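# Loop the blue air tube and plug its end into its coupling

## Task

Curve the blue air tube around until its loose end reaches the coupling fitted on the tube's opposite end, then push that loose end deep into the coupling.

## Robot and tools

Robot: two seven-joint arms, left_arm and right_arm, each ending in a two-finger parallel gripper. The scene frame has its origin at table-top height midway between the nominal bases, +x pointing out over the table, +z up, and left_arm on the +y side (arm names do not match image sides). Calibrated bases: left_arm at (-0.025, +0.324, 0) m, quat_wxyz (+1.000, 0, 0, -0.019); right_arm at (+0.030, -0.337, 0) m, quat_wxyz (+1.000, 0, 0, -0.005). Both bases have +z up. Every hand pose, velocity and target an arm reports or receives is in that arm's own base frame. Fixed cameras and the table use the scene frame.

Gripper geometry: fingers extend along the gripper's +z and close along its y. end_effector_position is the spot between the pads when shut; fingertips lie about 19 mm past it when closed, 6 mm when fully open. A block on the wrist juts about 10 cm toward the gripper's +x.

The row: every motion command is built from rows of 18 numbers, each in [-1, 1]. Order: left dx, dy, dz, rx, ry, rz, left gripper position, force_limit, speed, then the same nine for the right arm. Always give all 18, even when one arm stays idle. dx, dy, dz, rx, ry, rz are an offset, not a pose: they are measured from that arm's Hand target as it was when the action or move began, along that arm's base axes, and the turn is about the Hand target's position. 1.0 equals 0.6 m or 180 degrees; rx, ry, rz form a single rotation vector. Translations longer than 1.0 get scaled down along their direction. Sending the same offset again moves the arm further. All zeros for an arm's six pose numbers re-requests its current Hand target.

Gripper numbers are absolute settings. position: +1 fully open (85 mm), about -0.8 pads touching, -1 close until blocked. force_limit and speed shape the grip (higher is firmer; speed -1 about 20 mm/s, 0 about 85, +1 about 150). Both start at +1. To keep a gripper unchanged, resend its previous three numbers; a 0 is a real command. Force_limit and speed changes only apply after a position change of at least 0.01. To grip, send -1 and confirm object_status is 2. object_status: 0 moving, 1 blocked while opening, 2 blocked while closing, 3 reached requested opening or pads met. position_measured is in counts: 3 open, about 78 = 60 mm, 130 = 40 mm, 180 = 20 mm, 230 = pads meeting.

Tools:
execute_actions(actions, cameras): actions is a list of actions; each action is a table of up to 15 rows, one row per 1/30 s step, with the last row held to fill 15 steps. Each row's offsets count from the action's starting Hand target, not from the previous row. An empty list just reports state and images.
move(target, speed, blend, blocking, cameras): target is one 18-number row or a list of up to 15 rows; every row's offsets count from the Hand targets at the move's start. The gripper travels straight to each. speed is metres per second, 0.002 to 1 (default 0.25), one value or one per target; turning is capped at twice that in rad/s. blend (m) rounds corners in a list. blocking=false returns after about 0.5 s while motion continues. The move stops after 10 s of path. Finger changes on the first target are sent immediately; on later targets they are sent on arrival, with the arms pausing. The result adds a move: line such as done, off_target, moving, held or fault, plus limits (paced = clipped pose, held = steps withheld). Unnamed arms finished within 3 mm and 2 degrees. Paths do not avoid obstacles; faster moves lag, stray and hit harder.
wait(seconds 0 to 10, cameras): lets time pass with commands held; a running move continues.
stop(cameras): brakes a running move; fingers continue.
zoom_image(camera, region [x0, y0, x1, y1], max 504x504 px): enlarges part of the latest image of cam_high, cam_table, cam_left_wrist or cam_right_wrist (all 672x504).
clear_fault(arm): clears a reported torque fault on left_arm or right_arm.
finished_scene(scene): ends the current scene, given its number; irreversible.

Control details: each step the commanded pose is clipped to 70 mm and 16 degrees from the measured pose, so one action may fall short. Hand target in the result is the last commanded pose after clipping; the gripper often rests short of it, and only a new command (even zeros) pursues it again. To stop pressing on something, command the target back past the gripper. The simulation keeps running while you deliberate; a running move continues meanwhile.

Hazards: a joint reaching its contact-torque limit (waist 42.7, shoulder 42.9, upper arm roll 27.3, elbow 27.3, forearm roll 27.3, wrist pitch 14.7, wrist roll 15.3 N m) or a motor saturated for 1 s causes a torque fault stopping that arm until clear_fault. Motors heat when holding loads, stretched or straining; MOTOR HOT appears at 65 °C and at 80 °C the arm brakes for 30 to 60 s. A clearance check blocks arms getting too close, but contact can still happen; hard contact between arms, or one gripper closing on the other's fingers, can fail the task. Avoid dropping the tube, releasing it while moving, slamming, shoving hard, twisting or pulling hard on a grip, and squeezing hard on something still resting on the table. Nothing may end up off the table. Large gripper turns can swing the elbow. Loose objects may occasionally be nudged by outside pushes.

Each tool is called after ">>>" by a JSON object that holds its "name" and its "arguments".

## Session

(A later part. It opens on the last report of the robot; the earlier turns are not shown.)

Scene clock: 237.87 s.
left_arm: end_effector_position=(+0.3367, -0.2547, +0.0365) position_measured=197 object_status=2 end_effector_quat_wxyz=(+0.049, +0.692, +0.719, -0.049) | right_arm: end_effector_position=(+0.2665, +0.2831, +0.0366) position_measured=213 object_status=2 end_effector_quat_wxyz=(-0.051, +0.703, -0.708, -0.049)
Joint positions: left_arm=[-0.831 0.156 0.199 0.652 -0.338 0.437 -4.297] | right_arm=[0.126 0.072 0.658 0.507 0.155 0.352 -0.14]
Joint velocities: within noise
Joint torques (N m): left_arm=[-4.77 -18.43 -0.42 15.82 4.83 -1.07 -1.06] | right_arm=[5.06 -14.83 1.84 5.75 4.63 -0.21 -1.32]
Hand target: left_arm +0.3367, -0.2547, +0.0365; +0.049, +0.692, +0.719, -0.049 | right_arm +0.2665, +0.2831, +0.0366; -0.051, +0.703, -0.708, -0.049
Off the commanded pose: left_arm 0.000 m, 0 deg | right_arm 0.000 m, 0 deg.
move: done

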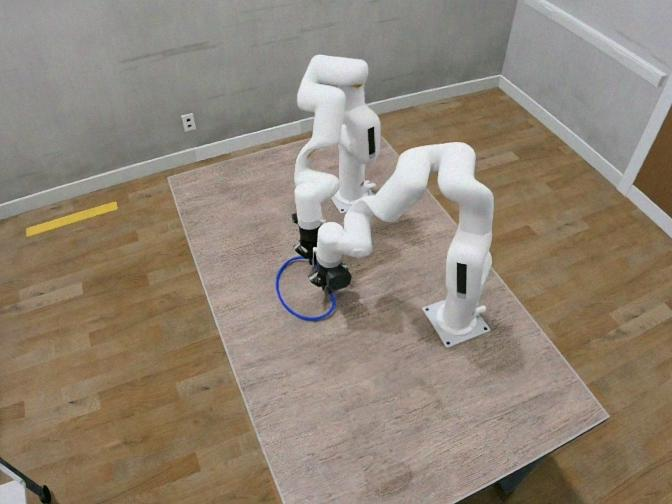

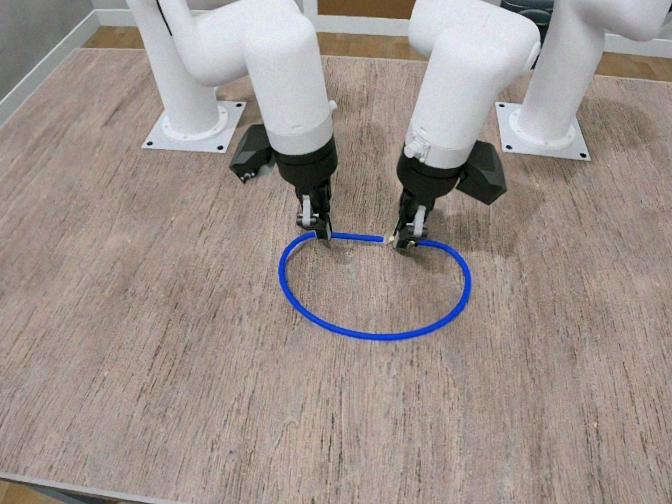

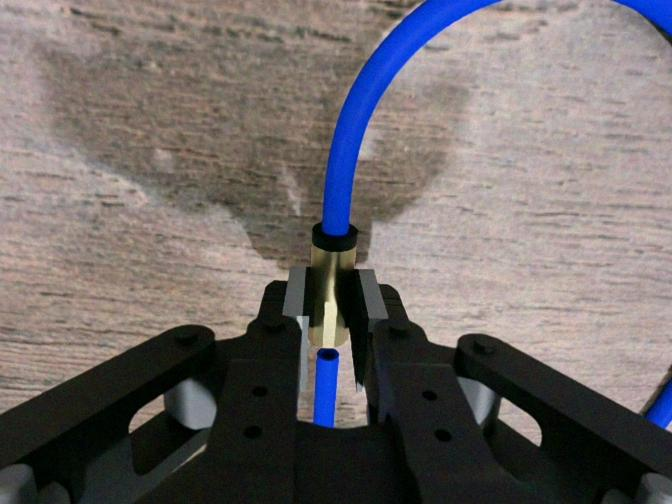

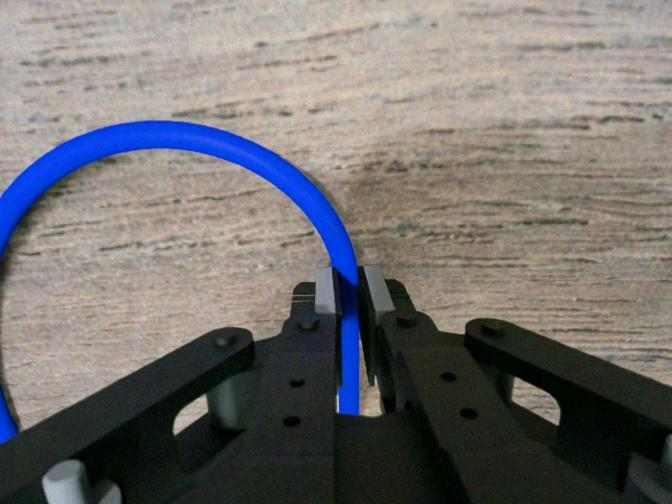

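>>> {"name": "move", "arguments": {"target": [0,0,0,0,0,0,-1,-0.3,-1,0.0002,0.0217,0,0,0,0,-1,-0.3,-1], "speed": 0.03}}

>>> {"name": "zoom_image", "arguments": {"camera": "cam_table", "region": [310, 215, 430, 265]}}

>>> {"name": "zoom_image", "arguments": {"camera": "cam_left_wrist", "region": [260, 210, 400, 440]}}

Scene clock: 258.40 s.
left_arm: end_effector_position=(+0.3367, -0.2547, +0.0365) position_measured=197 object_status=2 end_effector_quat_wxyz=(+0.049, +0.692, +0.719, -0.049) | right_arm: end_effector_position=(+0.2666, +0.2961, +0.0366) position_measured=213 object_status=2 end_effector_quat_wxyz=(-0.051, +0.703, -0.708, -0.049)
Joint positions: left_arm=[-0.831 0.156 0.199 0.652 -0.338 0.437 -4.297] | right_arm=[0.149 0.102 0.651 0.538 0.098 0.354 -0.073]
Joint velocities: within noise
Joint torques (N m): left_arm=[-4.67 -18.87 0.35 14.96 4.98 -1.42 -0.97] | right_arm=[5.37 -5.94 -1.03 8.99 -4.49 -0.24 1.73]
Hand target: left_arm +0.3367, -0.2547, +0.0365; +0.049, +0.692, +0.719, -0.049 | right_arm +0.2666, +0.2961, +0.0366; -0.051, +0.703, -0.708, -0.049
Off the commanded pose: left_arm 0.000 m, 0 deg | right_arm 0.000 m, 0 deg.
move: done

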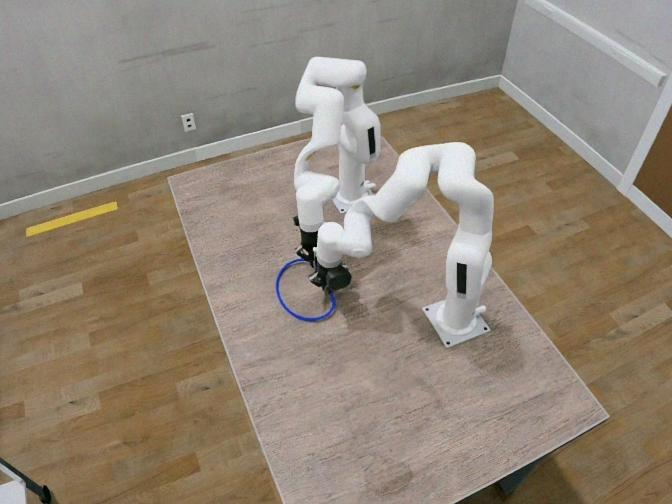

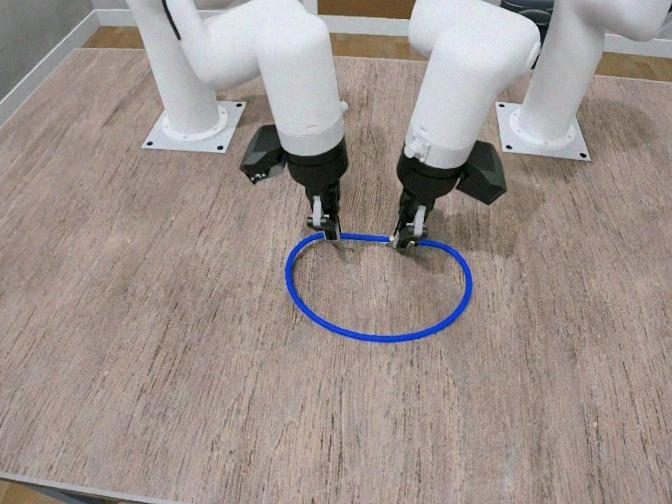

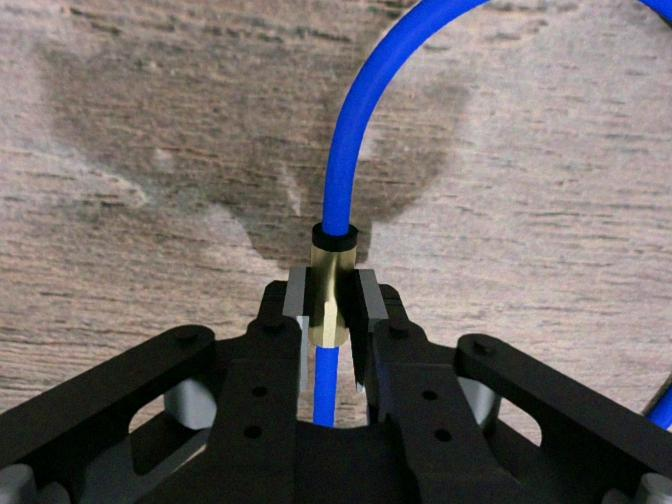

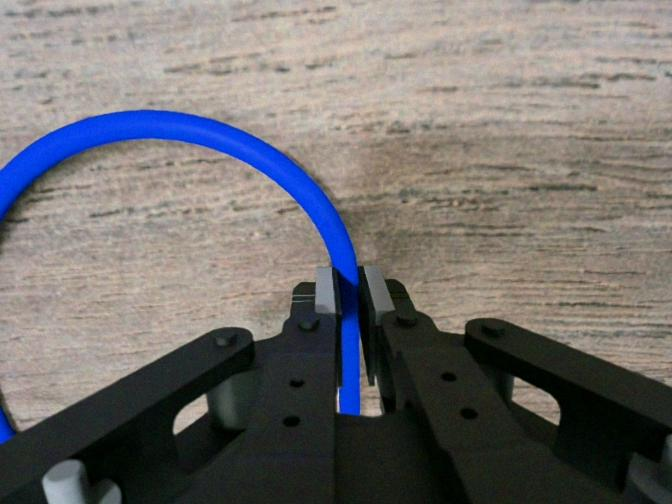

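Scaled by 4.200 from the camera's 672x504 image, which has a finer 960x720 frame.

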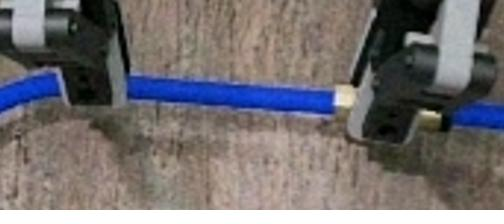

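Scaled by 2.191 from the camera's 672x504 image, which has a finer 960x720 frame.

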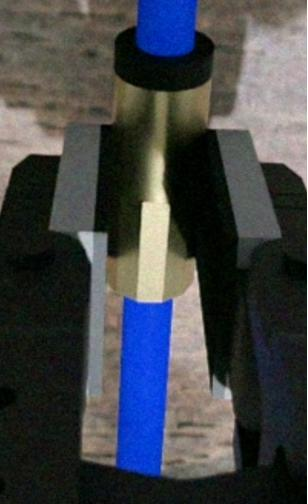

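>>> {"name": "move", "arguments": {"target": [0,0,0,0,0,0,-1,-0.3,-1,0.0002,0.0183,0,0,0,0,-1,-0.3,-1], "speed": 0.03}}

>>> {"name": "zoom_image", "arguments": {"camera": "cam_table", "region": [310, 215, 430, 265]}}

>>> {"name": "zoom_image", "arguments": {"camera": "cam_left_wrist", "region": [260, 210, 400, 440]}}

Scene clock: 267.83 s.
left_arm: end_effector_position=(+0.3367, -0.2547, +0.0365) position_measured=197 object_status=2 end_effector_quat_wxyz=(+0.049, +0.692, +0.719, -0.049) | right_arm: end_effector_position=(+0.2667, +0.3071, +0.0366) position_measured=213 object_status=2 end_effector_quat_wxyz=(-0.051, +0.703, -0.708, -0.049)
Joint positions: left_arm=[-0.831 0.156 0.199 0.652 -0.338 0.437 -4.297] | right_arm=[0.172 0.128 0.642 0.565 0.052 0.358 -0.019]
Joint velocities: within noise
Joint torques (N m): left_arm=[-4.6 -19.6 0.78 14.31 4.91 -1.56 -0.93] | right_arm=[5.21 -6.61 -0.95 9.26 -4.27 -0.3 1.49]
Hand target: left_arm +0.3367, -0.2547, +0.0365; +0.049, +0.692, +0.719, -0.049 | right_arm +0.2667, +0.3071, +0.0366; -0.051, +0.703, -0.708, -0.049
Off the commanded pose: left_arm 0.000 m, 0 deg | right_arm 0.000 m, 0 deg.
move: done

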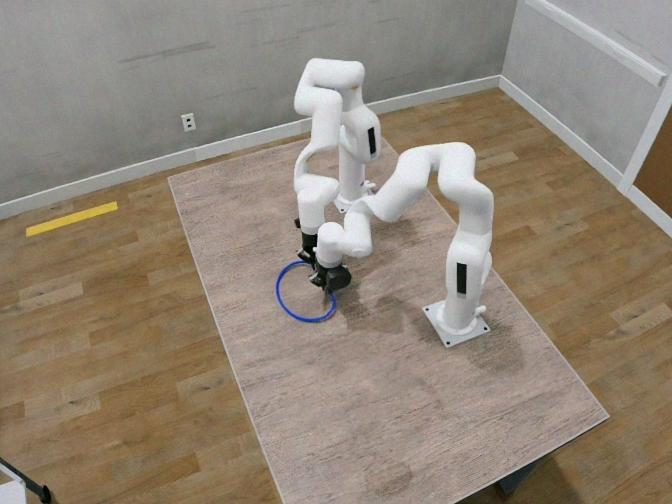

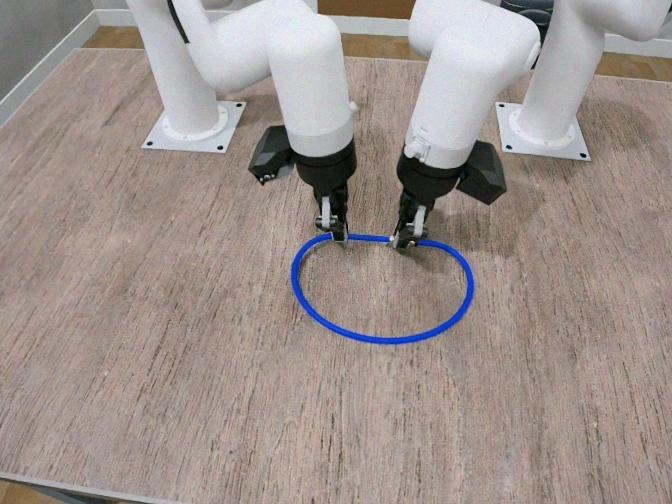

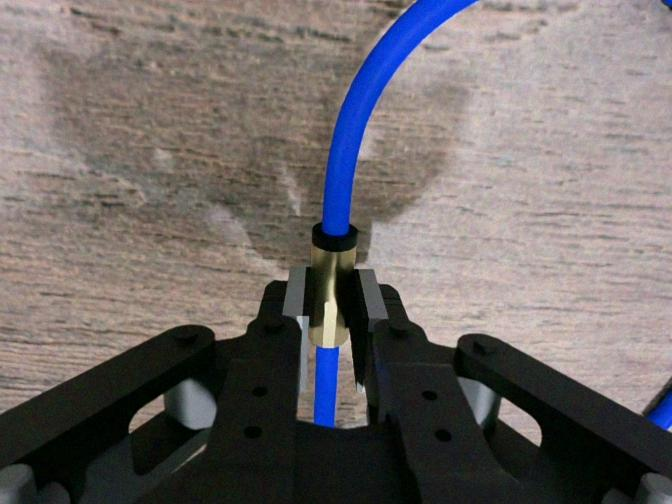

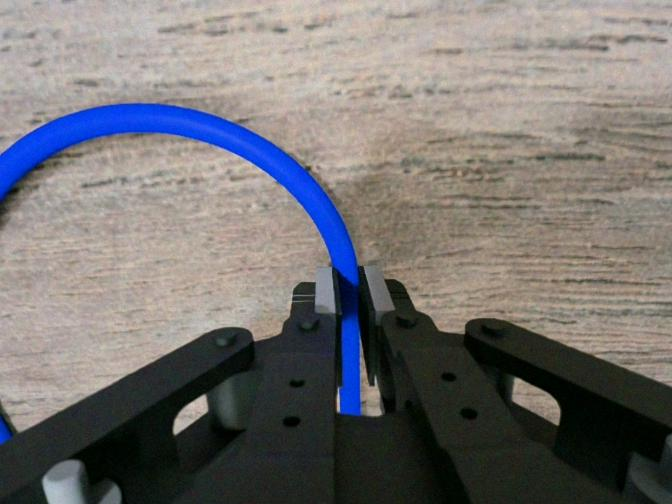

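Scaled by 4.200 from the camera's 672x504 image, which has a finer 960x720 frame.

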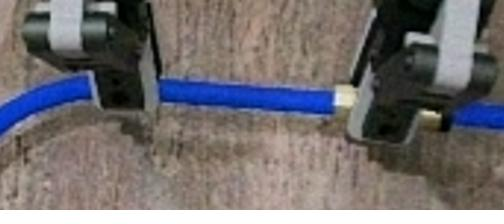

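Scaled by 2.191 from the camera's 672x504 image, which has a finer 960x720 frame.

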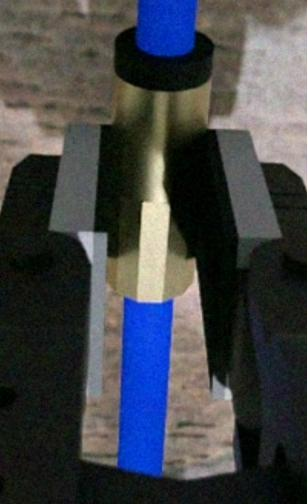

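>>> {"name": "move", "arguments": {"target": [0,0,0,0,0,0,-1,-0.3,-1,0.0001,0.01,0,0,0,0,-1,-0.3,-1], "speed": 0.03}}

>>> {"name": "zoom_image", "arguments": {"camera": "cam_table", "region": [310, 215, 430, 265]}}

Scene clock: 276.63 s.
left_arm: end_effector_position=(+0.3366, -0.2544, +0.0364) position_measured=197 object_status=2 end_effector_quat_wxyz=(+0.048, +0.692, +0.719, -0.049) | right_arm: end_effector_position=(+0.2667, +0.3129, +0.0366) position_measured=213 object_status=2 end_effector_quat_wxyz=(-0.051, +0.703, -0.708, -0.049)
Joint positions: left_arm=[-0.831 0.156 0.199 0.652 -0.338 0.437 -4.297] | right_arm=[0.186 0.142 0.635 0.58 0.028 0.361 0.009]
Joint velocities: within noise
Joint torques (N m): left_arm=[-13.14 -26.81 -12.89 26.95 0.51 -4.42 -0.84] | right_arm=[12.99 -8.21 8.59 16.49 -3.65 -4.68 1.69]
Hand target: left_arm +0.3367, -0.2547, +0.0365; +0.049, +0.692, +0.719, -0.049 | right_arm +0.2668, +0.3131, +0.0366; -0.051, +0.703, -0.708, -0.049
Off the commanded pose: left_arm 0.000 m, 0 deg | right_arm 0.000 m, 0 deg.
move: done

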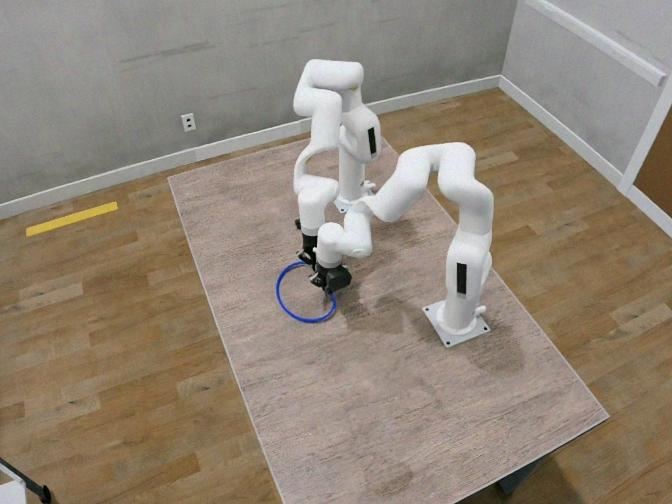

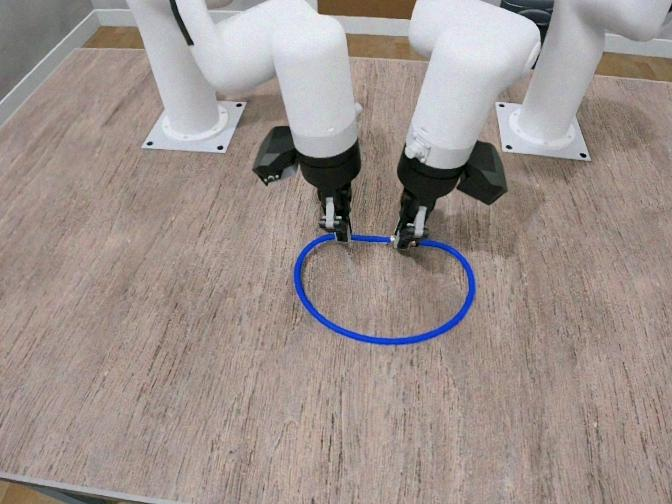

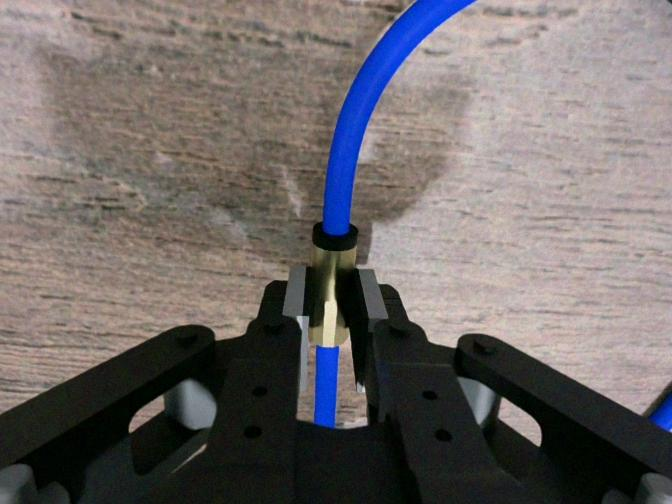

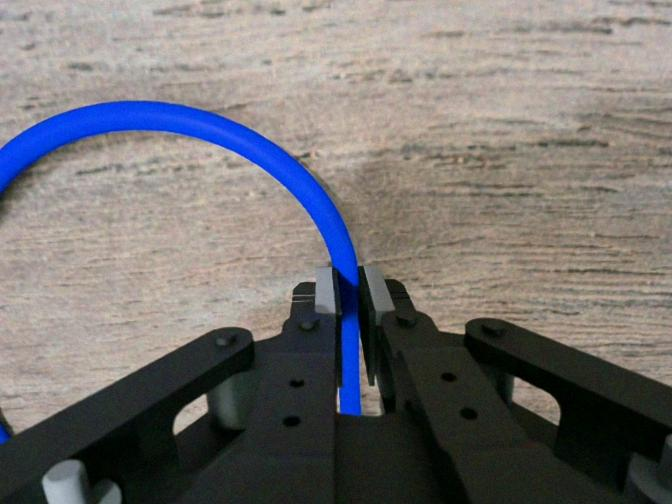

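Scaled by 4.200 from the camera's 672x504 image, which has a finer 960x720 frame.

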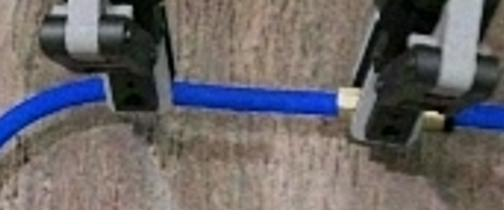

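>>> {"name": "move", "arguments": {"target": [[0,0,0,0,0,0,-1,-0.3,-1,0,-0.0042,0,0,0,0,-1,-0.3,-1],[0,0,-0.0192,0,0,0,-1,-0.3,-1,0,-0.0042,-0.022,0,0,0,-1,-0.3,-1],[0,0,-0.0192,0,0,0,-1,-0.3,-1,0,-0.0042,-0.022,0,0,0,-0.165,-0.3,-1],[0,0,-0.0192,0,0,0,-1,-0.3,-1,0,-0.0042,0.03,0,0,0,-0.165,-0.3,-1],[0,0,-0.0192,0,0,0,-1,-0.3,-1,0,-0.024,0.18,0,0,0,-0.165,-0.3,-1]], "speed": [0.02,0.03,0.03,0.05,0.12]}}

>>> {"name": "zoom_image", "arguments": {"camera": "cam_table", "region": [310, 215, 430, 265]}}

Scene clock: 295.33 s.
left_arm: end_effector_position=(+0.3367, -0.2547, +0.0250) position_measured=197 object_status=2 end_effector_quat_wxyz=(+0.049, +0.692, +0.719, -0.049) | right_arm: end_effector_position=(+0.2668, +0.2987, +0.1446) position_measured=150 object_status=3 end_effector_quat_wxyz=(-0.051, +0.703, -0.708, -0.049)
Joint positions: left_arm=[-0.824 0.191 0.186 0.653 -0.374 0.405 -4.268] | right_arm=[0.171 -0.239 0.625 0.639 0.346 0.76 -0.232]
Joint velocities: within noise
Joint torques (N m): left_arm=[-2.61 -19.08 -0.43 11.98 3.83 -0.85 -0.45] | right_arm=[5.28 -12.85 -4.1 11.53 4.69 -0.18 -1.67]
Hand target: left_arm +0.3367, -0.2547, +0.0250; +0.049, +0.692, +0.719, -0.049 | right_arm +0.2668, +0.2987, +0.1446; -0.051, +0.703, -0.708, -0.049
Off the commanded pose: left_arm 0.000 m, 0 deg | right_arm 0.000 m, 0 deg.
move: done

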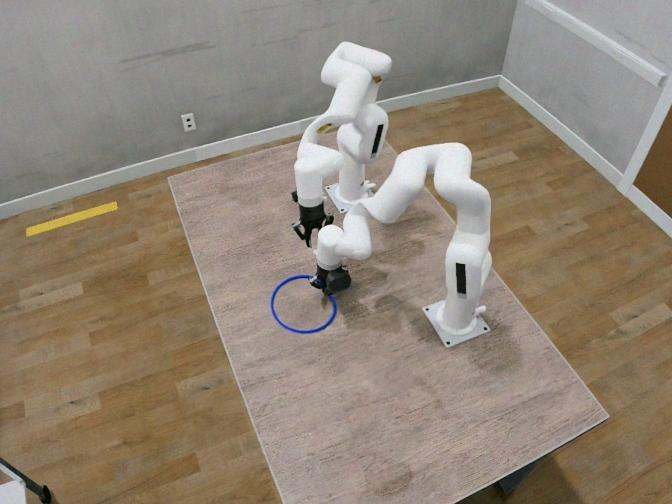

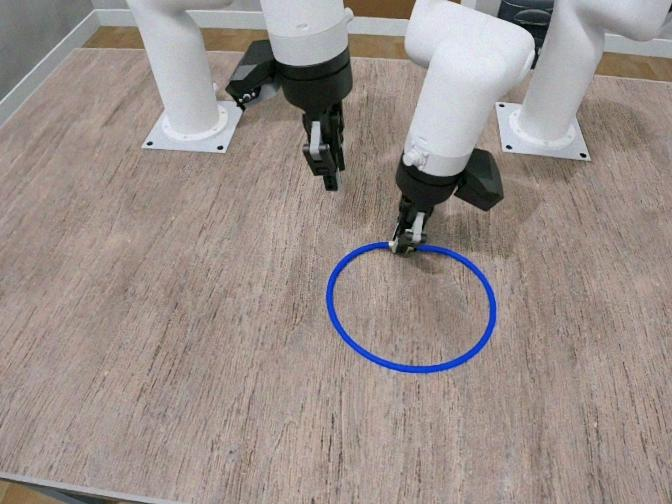

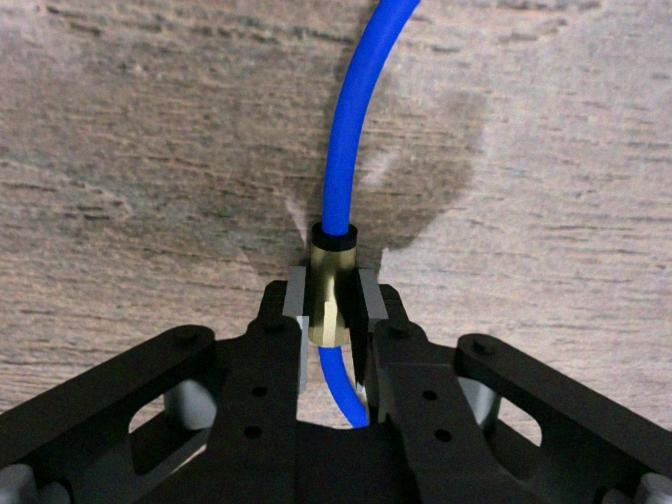

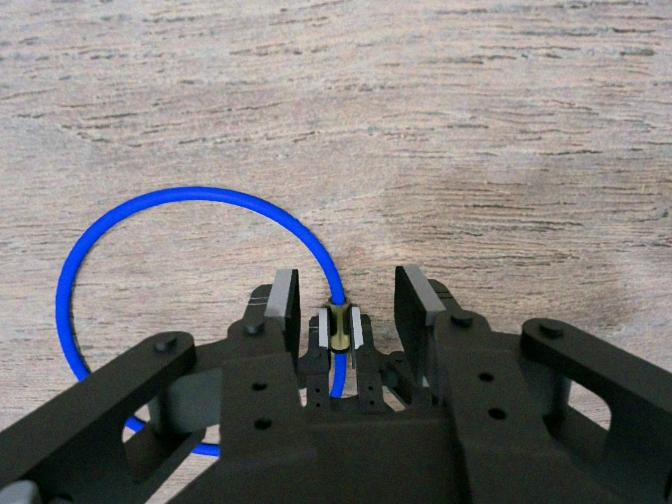

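Scaled by 4.200 from the camera's 672x504 image, which has a finer 960x720 frame.

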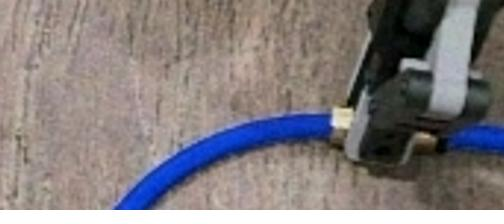

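>>> {"name": "move", "arguments": {"target": [[0,0,0,0,0,0,-0.165,-0.3,-1,0,0,0,0,0,0,-0.165,-0.3,-1],[0,0,0.05,0,0,0,-0.165,-0.3,-1,0,0,0,0,0,0,-0.165,-0.3,-1],[0,0.05,0.22,0,0,0,-0.165,-0.3,-1,0,0,0,0,0,0,-0.165,-0.3,-1]], "speed": [0.03,0.05,0.15]}}

>>> {"name": "zoom_image", "arguments": {"camera": "cam_table", "region": [330, 215, 450, 275]}}

Scene clock: 310.90 s.
left_arm: end_effector_position=(+0.3367, -0.2247, +0.1569) position_measured=150 object_status=3 end_effector_quat_wxyz=(+0.049, +0.692, +0.719, -0.049) | right_arm: end_effector_position=(+0.2668, +0.2987, +0.1446) position_measured=150 object_status=3 end_effector_quat_wxyz=(-0.051, +0.703, -0.708, -0.049)
Joint positions: left_arm=[-0.794 -0.19 0.254 0.689 -0.097 0.802 -4.442] | right_arm=[0.171 -0.239 0.625 0.639 0.346 0.76 -0.232]
Joint velocities: within noise
Joint torques (N m): left_arm=[6.24 -21.82 0.52 20.99 5.06 -0.75 -1.06] | right_arm=[4.98 -12.47 -3.81 10.5 4.13 -0.52 -1.64]
Hand target: left_arm +0.3367, -0.2247, +0.1570; +0.049, +0.692, +0.719, -0.049 | right_arm +0.2668, +0.2987, +0.1446; -0.051, +0.703, -0.708, -0.049
Off the commanded pose: left_arm 0.000 m, 0 deg | right_arm 0.000 m, 0 deg.
move: done

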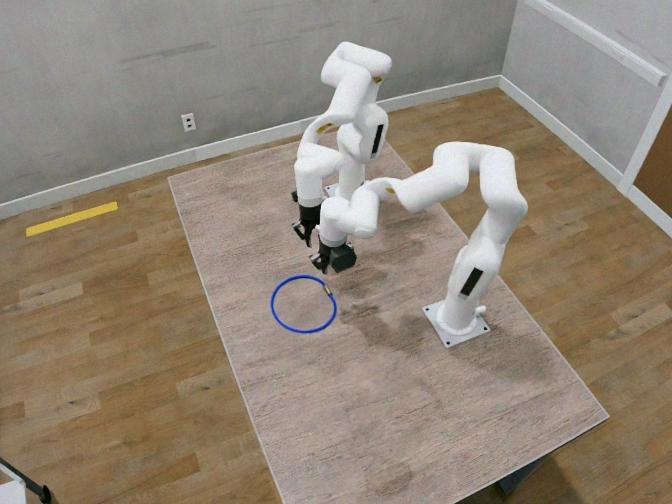

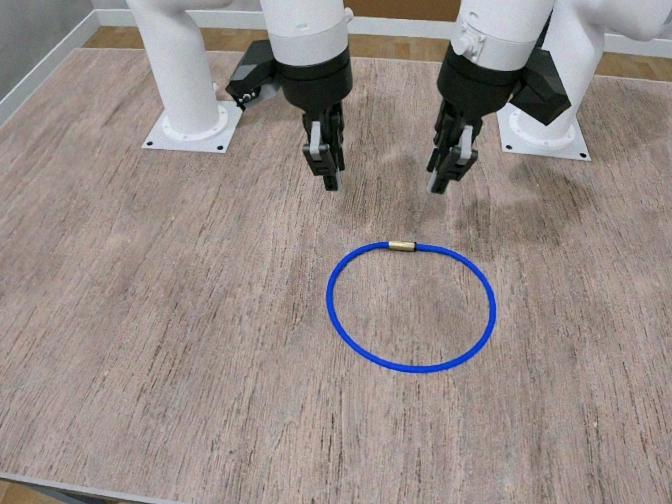

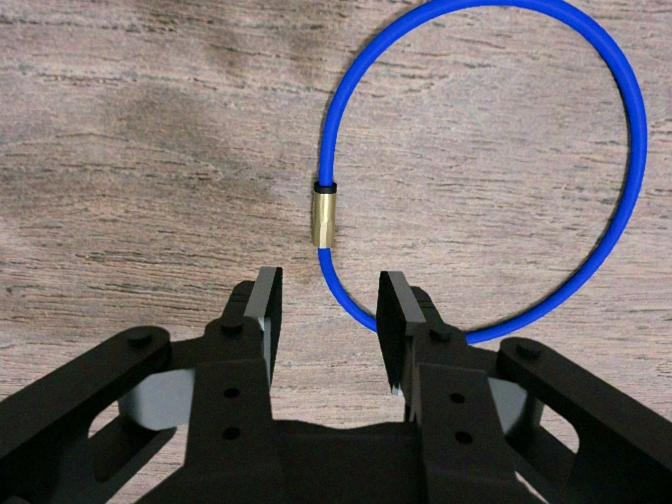

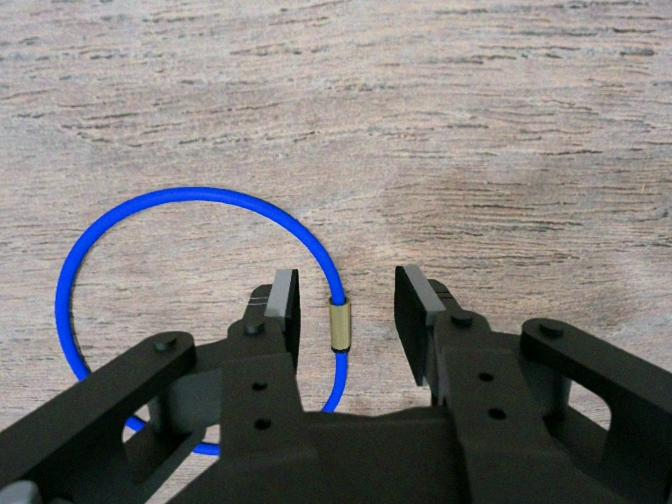

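Scaled by 4.200 from the camera's 672x504 image, which has a finer 960x720 frame.

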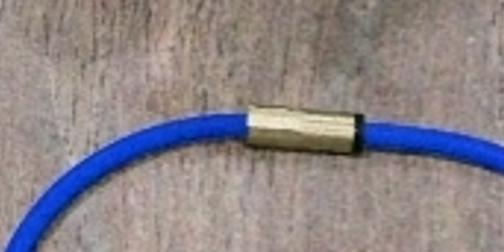

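>>> {"name": "finished_scene", "arguments": {"scene": 2}}

The scene is finished: the task was done.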